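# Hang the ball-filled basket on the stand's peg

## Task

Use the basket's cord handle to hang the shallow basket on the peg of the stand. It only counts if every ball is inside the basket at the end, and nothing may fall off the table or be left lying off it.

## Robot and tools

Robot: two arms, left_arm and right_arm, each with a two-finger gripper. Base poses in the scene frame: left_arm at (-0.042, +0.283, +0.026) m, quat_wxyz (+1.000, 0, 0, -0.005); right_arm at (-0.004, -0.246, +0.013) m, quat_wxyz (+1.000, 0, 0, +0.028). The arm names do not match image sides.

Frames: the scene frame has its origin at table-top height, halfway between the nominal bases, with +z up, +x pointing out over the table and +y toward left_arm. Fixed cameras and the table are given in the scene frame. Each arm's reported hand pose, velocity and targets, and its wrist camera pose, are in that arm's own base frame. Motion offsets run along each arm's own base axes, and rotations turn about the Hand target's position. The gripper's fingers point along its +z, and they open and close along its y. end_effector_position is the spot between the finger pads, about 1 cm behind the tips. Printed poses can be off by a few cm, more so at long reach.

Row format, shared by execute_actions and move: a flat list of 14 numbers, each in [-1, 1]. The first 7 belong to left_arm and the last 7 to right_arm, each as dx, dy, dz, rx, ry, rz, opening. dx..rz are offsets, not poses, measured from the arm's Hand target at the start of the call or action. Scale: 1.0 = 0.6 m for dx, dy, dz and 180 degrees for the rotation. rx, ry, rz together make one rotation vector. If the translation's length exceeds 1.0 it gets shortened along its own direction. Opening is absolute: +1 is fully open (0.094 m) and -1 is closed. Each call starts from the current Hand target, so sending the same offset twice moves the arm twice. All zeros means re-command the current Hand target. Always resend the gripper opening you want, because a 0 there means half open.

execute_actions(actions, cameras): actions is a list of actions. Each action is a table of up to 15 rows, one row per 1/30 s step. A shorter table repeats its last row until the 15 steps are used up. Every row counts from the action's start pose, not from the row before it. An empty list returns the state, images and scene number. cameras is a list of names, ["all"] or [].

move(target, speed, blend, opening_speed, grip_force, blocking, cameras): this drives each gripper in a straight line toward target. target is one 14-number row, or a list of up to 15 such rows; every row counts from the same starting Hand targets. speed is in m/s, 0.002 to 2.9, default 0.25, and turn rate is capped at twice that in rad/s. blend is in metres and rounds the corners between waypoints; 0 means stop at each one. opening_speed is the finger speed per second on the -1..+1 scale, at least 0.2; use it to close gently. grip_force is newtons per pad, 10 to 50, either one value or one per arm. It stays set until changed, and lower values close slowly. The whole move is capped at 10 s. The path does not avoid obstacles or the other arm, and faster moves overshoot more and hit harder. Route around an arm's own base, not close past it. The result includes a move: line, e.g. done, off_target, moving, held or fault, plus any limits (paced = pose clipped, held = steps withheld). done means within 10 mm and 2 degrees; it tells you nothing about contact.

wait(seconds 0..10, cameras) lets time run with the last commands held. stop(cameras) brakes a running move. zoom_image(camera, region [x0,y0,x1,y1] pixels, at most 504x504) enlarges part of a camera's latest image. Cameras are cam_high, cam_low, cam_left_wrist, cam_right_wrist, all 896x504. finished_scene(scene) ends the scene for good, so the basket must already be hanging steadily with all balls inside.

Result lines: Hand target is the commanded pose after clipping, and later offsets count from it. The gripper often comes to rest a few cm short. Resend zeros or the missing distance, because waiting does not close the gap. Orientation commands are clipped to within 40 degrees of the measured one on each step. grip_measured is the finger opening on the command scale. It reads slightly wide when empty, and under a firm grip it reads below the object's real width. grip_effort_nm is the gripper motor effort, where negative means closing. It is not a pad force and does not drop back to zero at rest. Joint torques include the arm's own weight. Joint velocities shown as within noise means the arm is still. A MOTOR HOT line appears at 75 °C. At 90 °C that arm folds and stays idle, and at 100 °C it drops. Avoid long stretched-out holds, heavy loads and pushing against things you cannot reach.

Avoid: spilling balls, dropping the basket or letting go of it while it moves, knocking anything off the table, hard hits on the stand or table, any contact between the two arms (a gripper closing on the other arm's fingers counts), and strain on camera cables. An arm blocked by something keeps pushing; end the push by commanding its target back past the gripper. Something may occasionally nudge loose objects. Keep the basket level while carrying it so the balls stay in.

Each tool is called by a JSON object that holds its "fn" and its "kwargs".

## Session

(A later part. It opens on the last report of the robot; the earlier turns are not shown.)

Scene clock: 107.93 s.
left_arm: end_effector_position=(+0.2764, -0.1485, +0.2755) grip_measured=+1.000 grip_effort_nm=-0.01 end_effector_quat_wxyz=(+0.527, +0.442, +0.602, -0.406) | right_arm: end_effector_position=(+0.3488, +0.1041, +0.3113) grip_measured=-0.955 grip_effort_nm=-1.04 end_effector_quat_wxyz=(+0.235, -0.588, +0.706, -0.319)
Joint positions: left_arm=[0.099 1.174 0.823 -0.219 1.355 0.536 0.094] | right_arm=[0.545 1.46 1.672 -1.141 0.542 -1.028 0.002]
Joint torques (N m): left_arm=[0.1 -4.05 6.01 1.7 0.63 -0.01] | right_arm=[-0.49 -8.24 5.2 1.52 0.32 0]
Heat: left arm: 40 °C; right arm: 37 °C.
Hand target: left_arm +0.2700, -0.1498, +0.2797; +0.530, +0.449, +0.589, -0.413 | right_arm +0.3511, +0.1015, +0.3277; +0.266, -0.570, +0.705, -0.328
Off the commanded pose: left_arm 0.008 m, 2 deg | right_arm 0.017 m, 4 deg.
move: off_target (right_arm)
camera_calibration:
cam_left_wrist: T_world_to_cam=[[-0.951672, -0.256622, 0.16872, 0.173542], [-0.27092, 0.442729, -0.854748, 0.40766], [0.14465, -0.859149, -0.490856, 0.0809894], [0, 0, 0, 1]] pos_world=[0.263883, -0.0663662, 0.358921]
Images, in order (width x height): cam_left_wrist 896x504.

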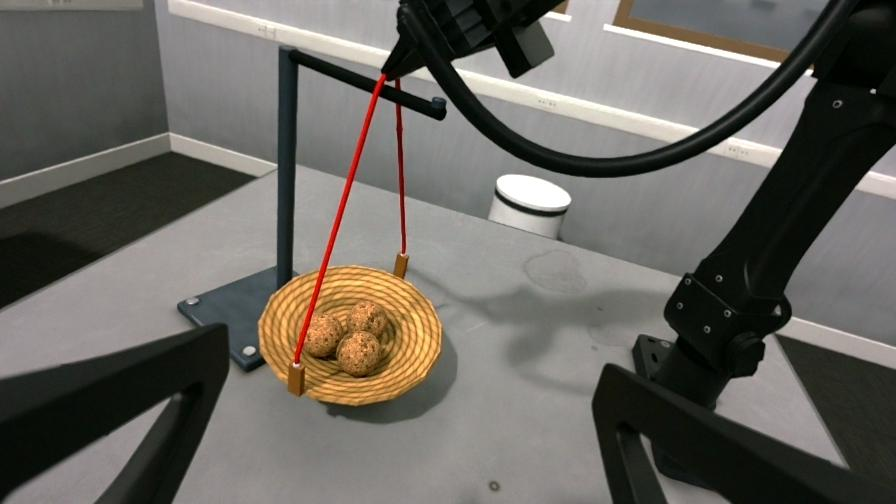

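{"fn": "move", "kwargs": {"target": [0,0,0,0,0,0,1, 0,0,-0.0075,0,0,0,-1], "speed": 0.02, "cameras": ["cam_left_wrist", "cam_right_wrist"]}}

{"fn": "zoom_image", "kwargs": {"camera": "cam_left_wrist", "region": [310, 10, 510, 130]}}

{"fn": "zoom_image", "kwargs": {"camera": "cam_right_wrist", "region": [300, 240, 600, 420]}}

Scene clock: 109.83 s.
left_arm: end_effector_position=(+0.2764, -0.1485, +0.2755) grip_measured=+1.000 grip_effort_nm=-0.01 end_effector_quat_wxyz=(+0.527, +0.442, +0.602, -0.406) | right_arm: end_effector_position=(+0.3485, +0.1039, +0.3077) grip_measured=-0.955 grip_effort_nm=-1.04 end_effector_quat_wxyz=(+0.236, -0.587, +0.705, -0.319)
Joint positions: left_arm=[0.099 1.174 0.823 -0.219 1.355 0.536 0.094] | right_arm=[0.545 1.45 1.646 -1.122 0.542 -1.028 0.002]
Joint torques (N m): left_arm=[0.1 -4.04 5.98 1.72 0.61 0.01] | right_arm=[-0.49 -8.06 5.2 1.51 0.32 0.01]
Heat: left arm: 40 °C; right arm: 37 °C.
Hand target: left_arm +0.2700, -0.1498, +0.2797; +0.530, +0.449, +0.589, -0.413 | right_arm +0.3510, +0.1014, +0.3233; +0.266, -0.570, +0.705, -0.328
Off the commanded pose: left_arm 0.008 m, 2 deg | right_arm 0.016 m, 4 deg.
move: off_target (right_arm)
camera_calibration:
cam_left_wrist: T_world_to_cam=[[-0.951672, -0.256622, 0.16872, 0.173542], [-0.27092, 0.442729, -0.854748, 0.40766], [0.14465, -0.859149, -0.490856, 0.0809894], [0, 0, 0, 1]] pos_world=[0.263883, -0.0663662, 0.358921]
cam_right_wrist: T_world_to_cam=[[0.664999, 0.0293908, 0.746266, -0.471071], [-0.379878, -0.846999, 0.371868, 0.138383], [0.643016, -0.530781, -0.552088, 0.111466], [0, 0, 0, 1]] pos_world=[0.294156, 0.19022, 0.361623]
Images, in order (width x height): cam_left_wrist 896x504, cam_right_wrist 896x504.

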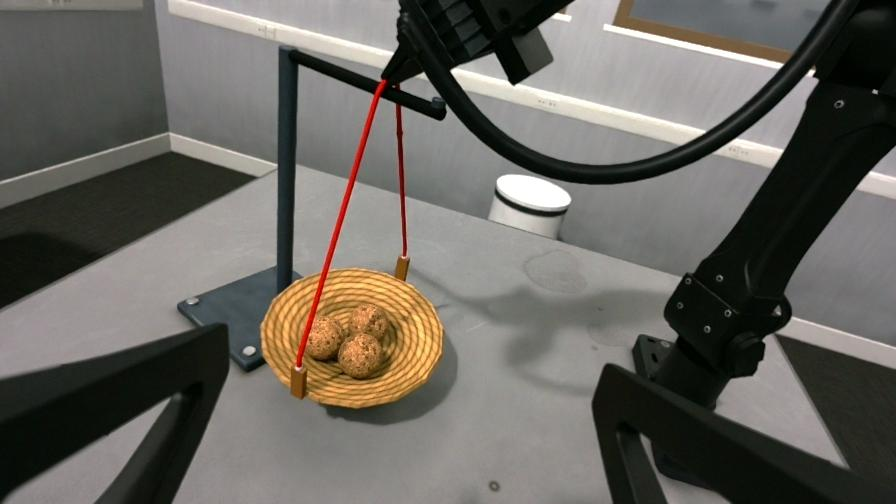

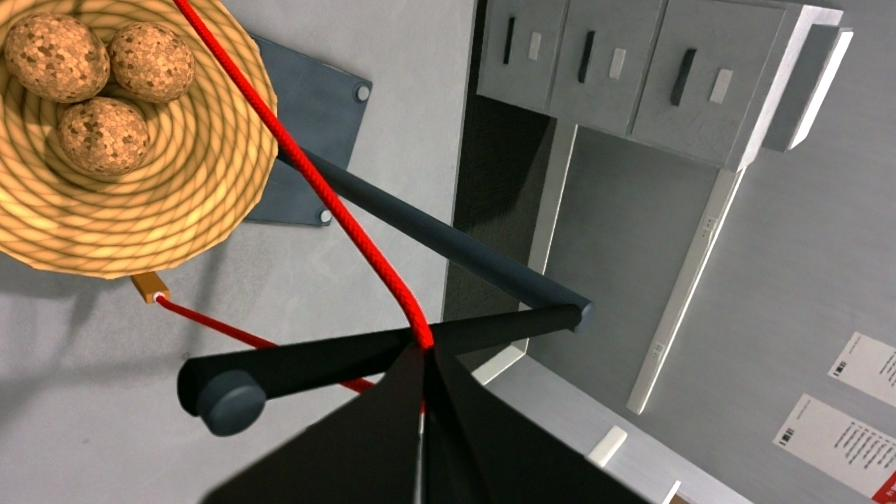

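Scaled by 2.520 from the camera's 896x504 image, which has a finer 1280x720 frame.

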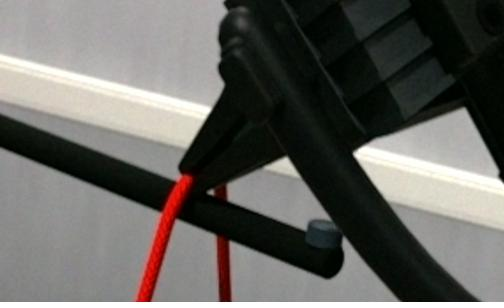

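Scaled by 1.680 from the camera's 896x504 image, which has a finer 1280x720 frame.

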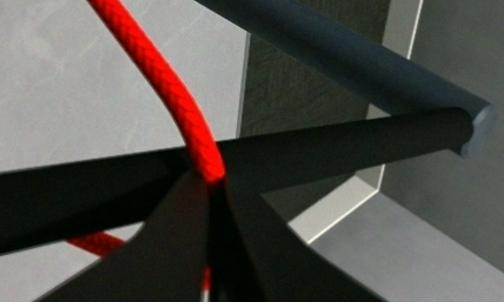

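{"fn": "move", "kwargs": {"target": [0,0,0,0,0,0,1, 0,-0.002,-0.007,0,0,0,-1], "speed": 0.02, "cameras": ["cam_left_wrist", "cam_low"]}}

{"fn": "zoom_image", "kwargs": {"camera": "cam_left_wrist", "region": [310, 10, 510, 130]}}

{"fn": "zoom_image", "kwargs": {"camera": "cam_low", "region": [370, 150, 530, 290]}}

Scene clock: 112.93 s.
left_arm: end_effector_position=(+0.2764, -0.1485, +0.2755) grip_measured=+1.000 grip_effort_nm=-0.01 end_effector_quat_wxyz=(+0.527, +0.442, +0.602, -0.406) | right_arm: end_effector_position=(+0.3490, +0.1029, +0.3071) grip_measured=-0.955 grip_effort_nm=-1.04 end_effector_quat_wxyz=(+0.242, -0.584, +0.705, -0.321)
Joint positions: left_arm=[0.099 1.174 0.823 -0.219 1.355 0.536 0.094] | right_arm=[0.542 1.436 1.622 -1.096 0.542 -1.032 0.002]
Joint torques (N m): left_arm=[0.1 -4.01 6.05 1.71 0.61 0] | right_arm=[-0.57 -7.43 4.97 1.47 0.3 0.02]
Heat: left arm: 40 °C; right arm: 37 °C.
Hand target: left_arm +0.2700, -0.1498, +0.2797; +0.530, +0.449, +0.589, -0.413 | right_arm +0.3511, +0.1003, +0.3191; +0.266, -0.570, +0.705, -0.328
Off the commanded pose: left_arm 0.008 m, 2 deg | right_arm 0.012 m, 3 deg.
move: off_target (right_arm)
camera_calibration:
cam_left_wrist: T_world_to_cam=[[-0.951672, -0.256622, 0.16872, 0.173542], [-0.27092, 0.442729, -0.854748, 0.40766], [0.14465, -0.859149, -0.490856, 0.0809894], [0, 0, 0, 1]] pos_world=[0.263883, -0.0663662, 0.358921]
Images, in order (width x height): cam_low 896x504, cam_left_wrist 896x504.

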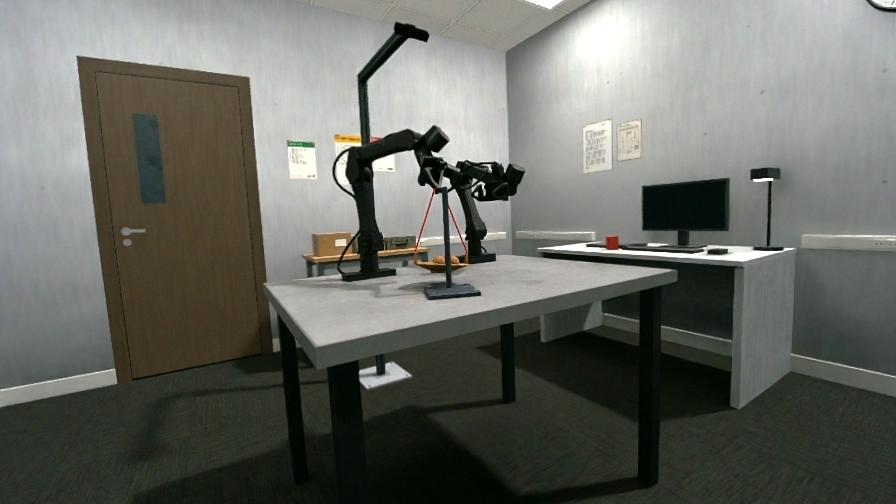

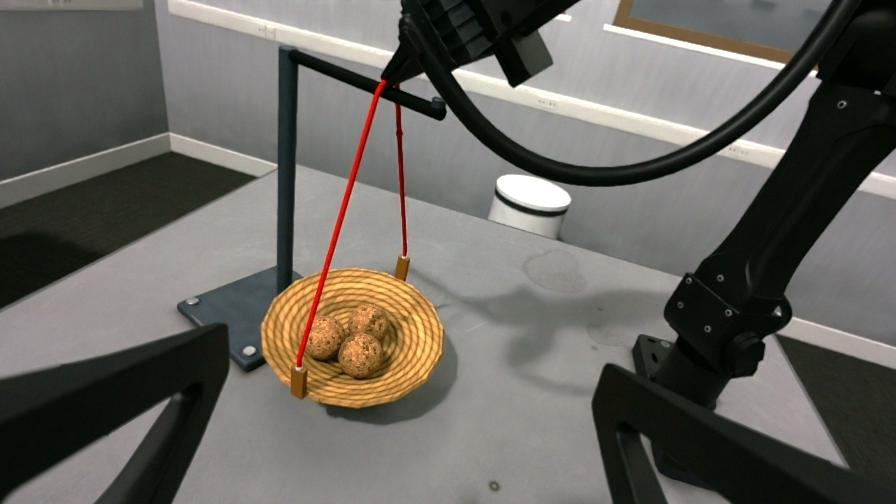

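Scaled by 2.520 from the camera's 896x504 image, which has a finer 1280x720 frame.

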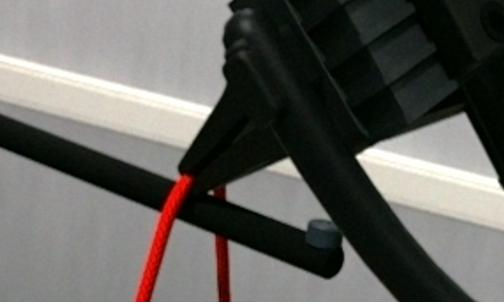

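Scaled by 3.150 from the camera's 896x504 image, which has a finer 1280x720 frame.

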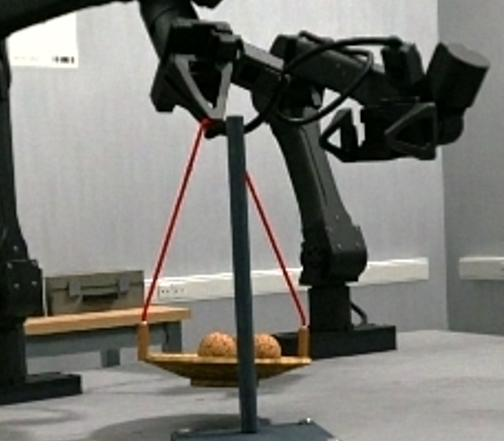

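{"fn": "move", "kwargs": {"target": [0,0,0,0,0,0,1, 0.005,-0.001,0.005,0,0,0,-0.8], "speed": 0.02, "opening_speed": 0.2, "cameras": ["cam_left_wrist", "cam_right_wrist", "cam_low"]}}

{"fn": "zoom_image", "kwargs": {"camera": "cam_left_wrist", "region": [310, 10, 510, 130]}}

{"fn": "zoom_image", "kwargs": {"camera": "cam_low", "region": [370, 150, 530, 290]}}

Scene clock: 115.47 s.
left_arm: end_effector_position=(+0.2764, -0.1485, +0.2755) grip_measured=+1.000 grip_effort_nm=-0.01 end_effector_quat_wxyz=(+0.527, +0.442, +0.602, -0.406) | right_arm: end_effector_position=(+0.3519, +0.1020, +0.3088) grip_measured=-0.802 grip_effort_nm=0.08 end_effector_quat_wxyz=(+0.247, -0.582, +0.705, -0.322)
Joint positions: left_arm=[0.099 1.174 0.823 -0.219 1.355 0.536 0.094] | right_arm=[0.534 1.436 1.622 -1.082 0.537 -1.04 0.009]
Joint torques (N m): left_arm=[0.09 -4.08 6.02 1.71 0.62 0] | right_arm=[-0.57 -6.32 6.54 1.33 0.28 0.02]
Heat: left arm: 40 °C; right arm: 37 °C.
Hand target: left_arm +0.2700, -0.1498, +0.2797; +0.530, +0.449, +0.589, -0.413 | right_arm +0.3541, +0.0997, +0.3221; +0.266, -0.570, +0.705, -0.328
Off the commanded pose: left_arm 0.008 m, 2 deg | right_arm 0.014 m, 3 deg.
move: off_target (right_arm)
camera_calibration:
cam_left_wrist: T_world_to_cam=[[-0.951672, -0.256622, 0.16872, 0.173542], [-0.27092, 0.442729, -0.854748, 0.40766], [0.14465, -0.859149, -0.490856, 0.0809894], [0, 0, 0, 1]] pos_world=[0.263883, -0.0663662, 0.358921]
cam_right_wrist: T_world_to_cam=[[0.648508, 0.0213457, 0.760908, -0.471886], [-0.388407, -0.850408, 0.354889, 0.146241], [0.654658, -0.52569, -0.543206, 0.101541], [0, 0, 0, 1]] pos_world=[0.296348, 0.187816, 0.36232]
Images, in order (width x height): cam_low 896x504, cam_left_wrist 896x504, cam_right_wrist 896x504.

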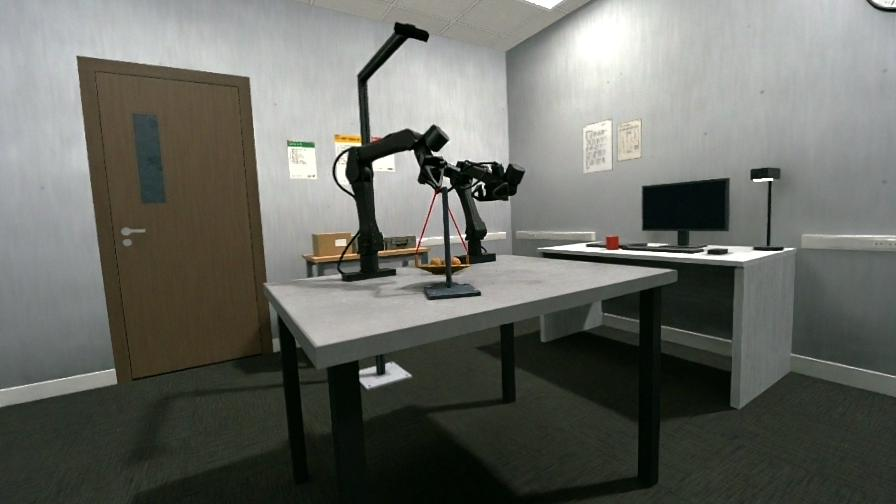

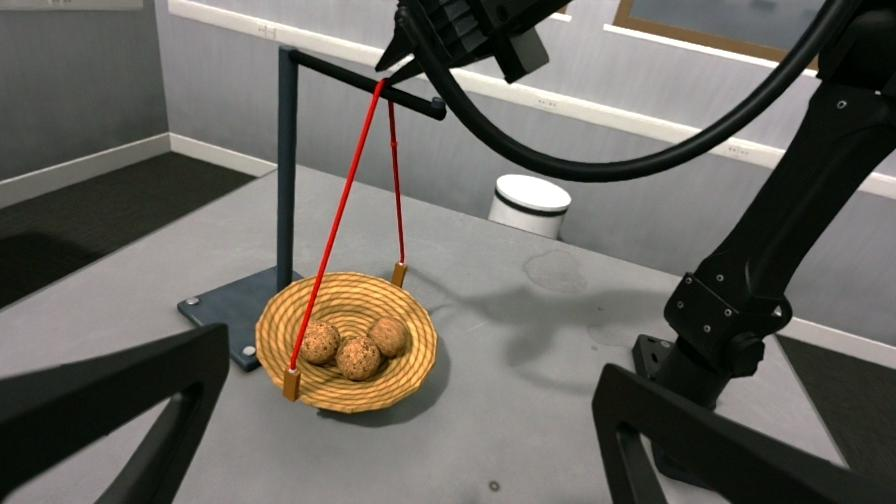

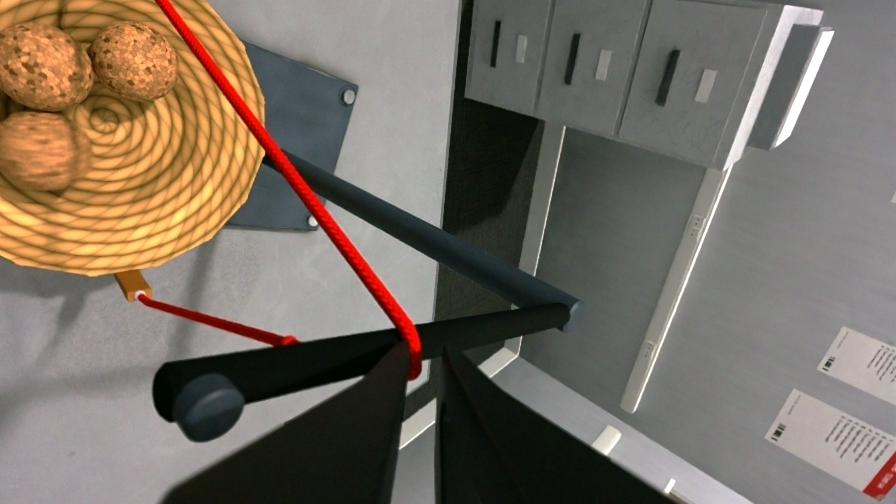

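Scaled by 2.520 from the camera's 896x504 image, which has a finer 1280x720 frame.

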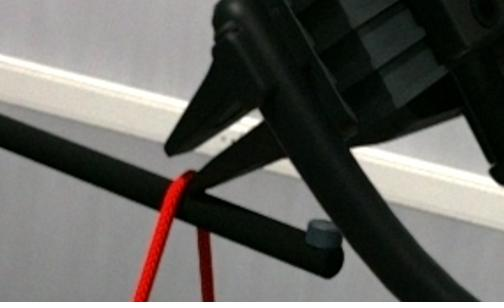

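Scaled by 3.150 from the camera's 896x504 image, which has a finer 1280x720 frame.

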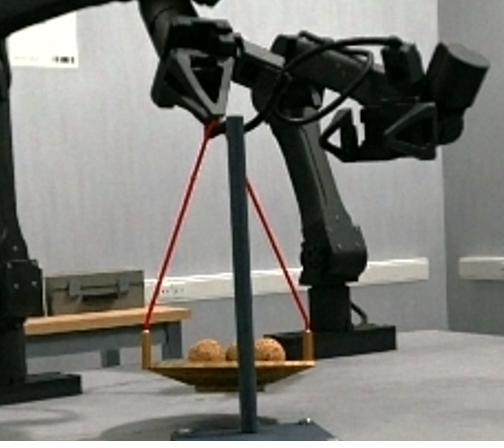

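{"fn": "move", "kwargs": {"target": [0,0,0,0,0,0,1, -0.1,0.022,0.11,0,0,0,-0.8], "speed": 0.05, "cameras": ["cam_left_wrist", "cam_right_wrist", "cam_low"]}}

{"fn": "zoom_image", "kwargs": {"camera": "cam_left_wrist", "region": [230, 50, 530, 430]}}

{"fn": "zoom_image", "kwargs": {"camera": "cam_low", "region": [370, 150, 530, 290]}}

Scene clock: 119.07 s.
left_arm: end_effector_position=(+0.2764, -0.1485, +0.2755) grip_measured=+1.000 grip_effort_nm=-0.01 end_effector_quat_wxyz=(+0.527, +0.442, +0.602, -0.406) | right_arm: end_effector_position=(+0.2951, +0.1141, +0.3807) grip_measured=-0.802 grip_effort_nm=0.07 end_effector_quat_wxyz=(+0.259, -0.578, +0.703, -0.325)
Joint positions: left_arm=[0.099 1.174 0.823 -0.219 1.355 0.536 0.094] | right_arm=[0.717 1.473 2.002 -1.493 0.648 -0.868 0.009]
Joint torques (N m): left_arm=[0.14 -4.01 6.01 1.71 0.61 0] | right_arm=[0.5 -3.86 6.65 0.96 0.44 0.14]
Heat: left arm: 40 °C; right arm: 37 °C.
Hand target: left_arm +0.2700, -0.1498, +0.2797; +0.530, +0.449, +0.589, -0.413 | right_arm +0.2941, +0.1129, +0.3880; +0.266, -0.570, +0.705, -0.328
Off the commanded pose: left_arm 0.008 m, 2 deg | right_arm 0.008 m, 1 deg.
move: done
camera_calibration:
cam_left_wrist: T_world_to_cam=[[-0.951672, -0.256622, 0.16872, 0.173542], [-0.27092, 0.442729, -0.854748, 0.40766], [0.14465, -0.859149, -0.490856, 0.0809894], [0, 0, 0, 1]] pos_world=[0.263883, -0.0663662, 0.358921]
cam_right_wrist: T_world_to_cam=[[0.630086, 0.0133893, 0.77641, -0.48969], [-0.394477, -0.855708, 0.33489, 0.118976], [0.668864, -0.517286, -0.533888, 0.17543], [0, 0, 0, 1]] pos_world=[0.238142, 0.199113, 0.434017]
Images, in order (width x height): cam_low 896x504, cam_left_wrist 896x504, cam_right_wrist 896x504.

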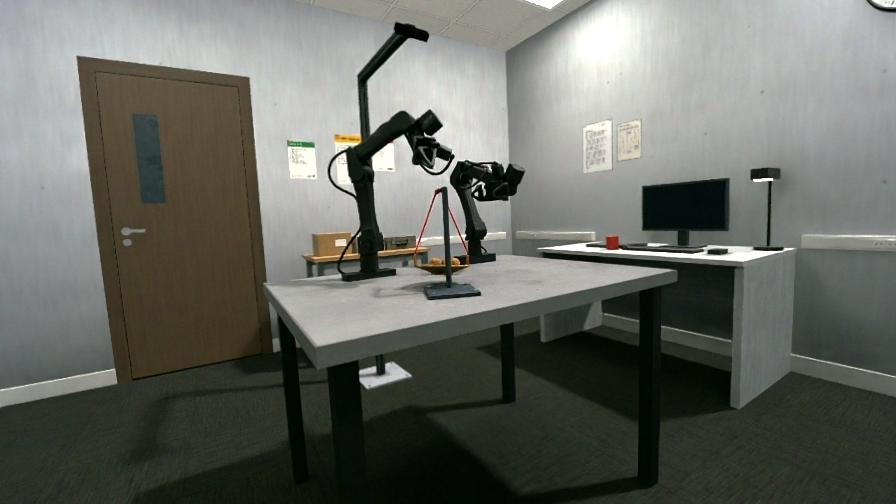

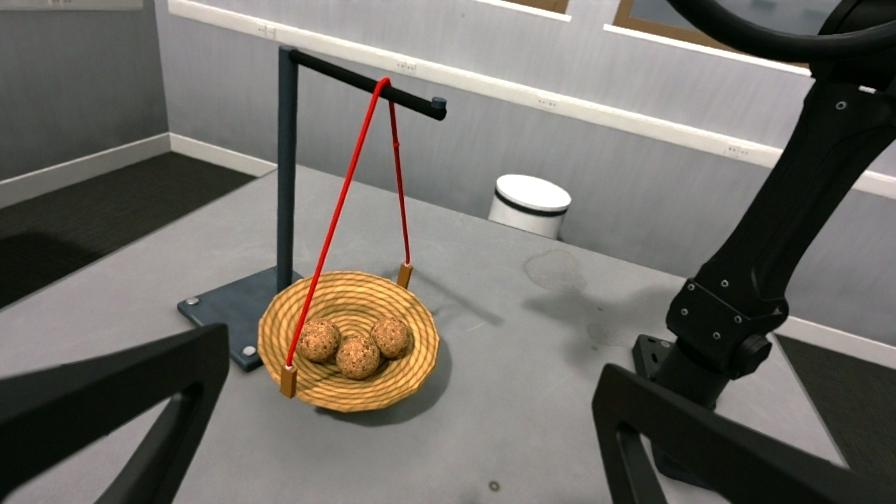

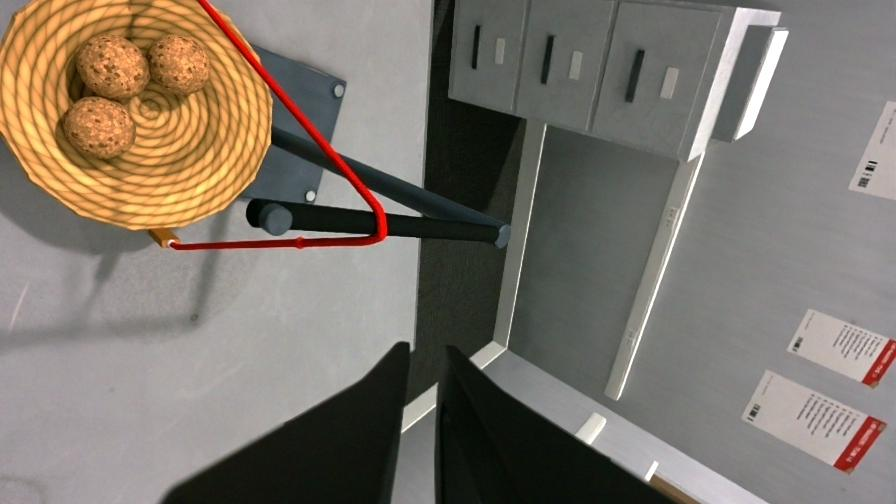

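Scaled by 1.326 from the camera's 896x504 image, which has a finer 1280x720 frame.

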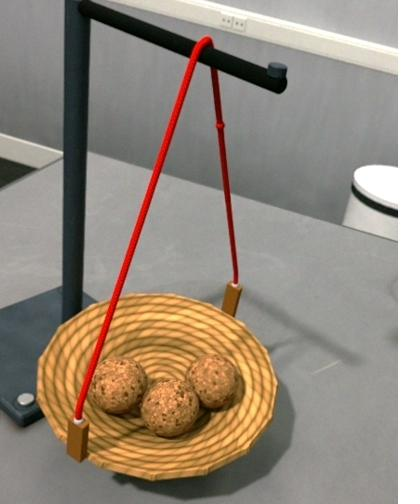

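Scaled by 3.150 from the camera's 896x504 image, which has a finer 1280x720 frame.

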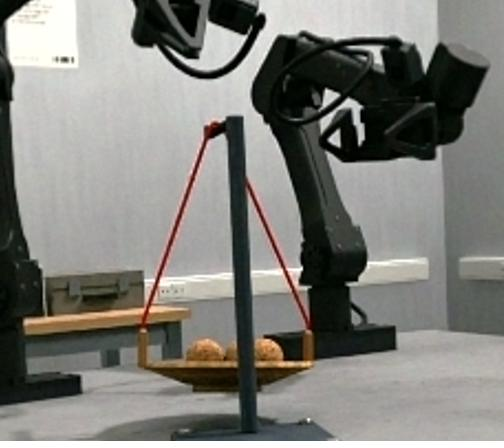

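Hung securely with all three balls in the basket and the robot clear.

{"fn": "finished_scene", "kwargs": {"scene": 2}}

The scene is finished: the task was done.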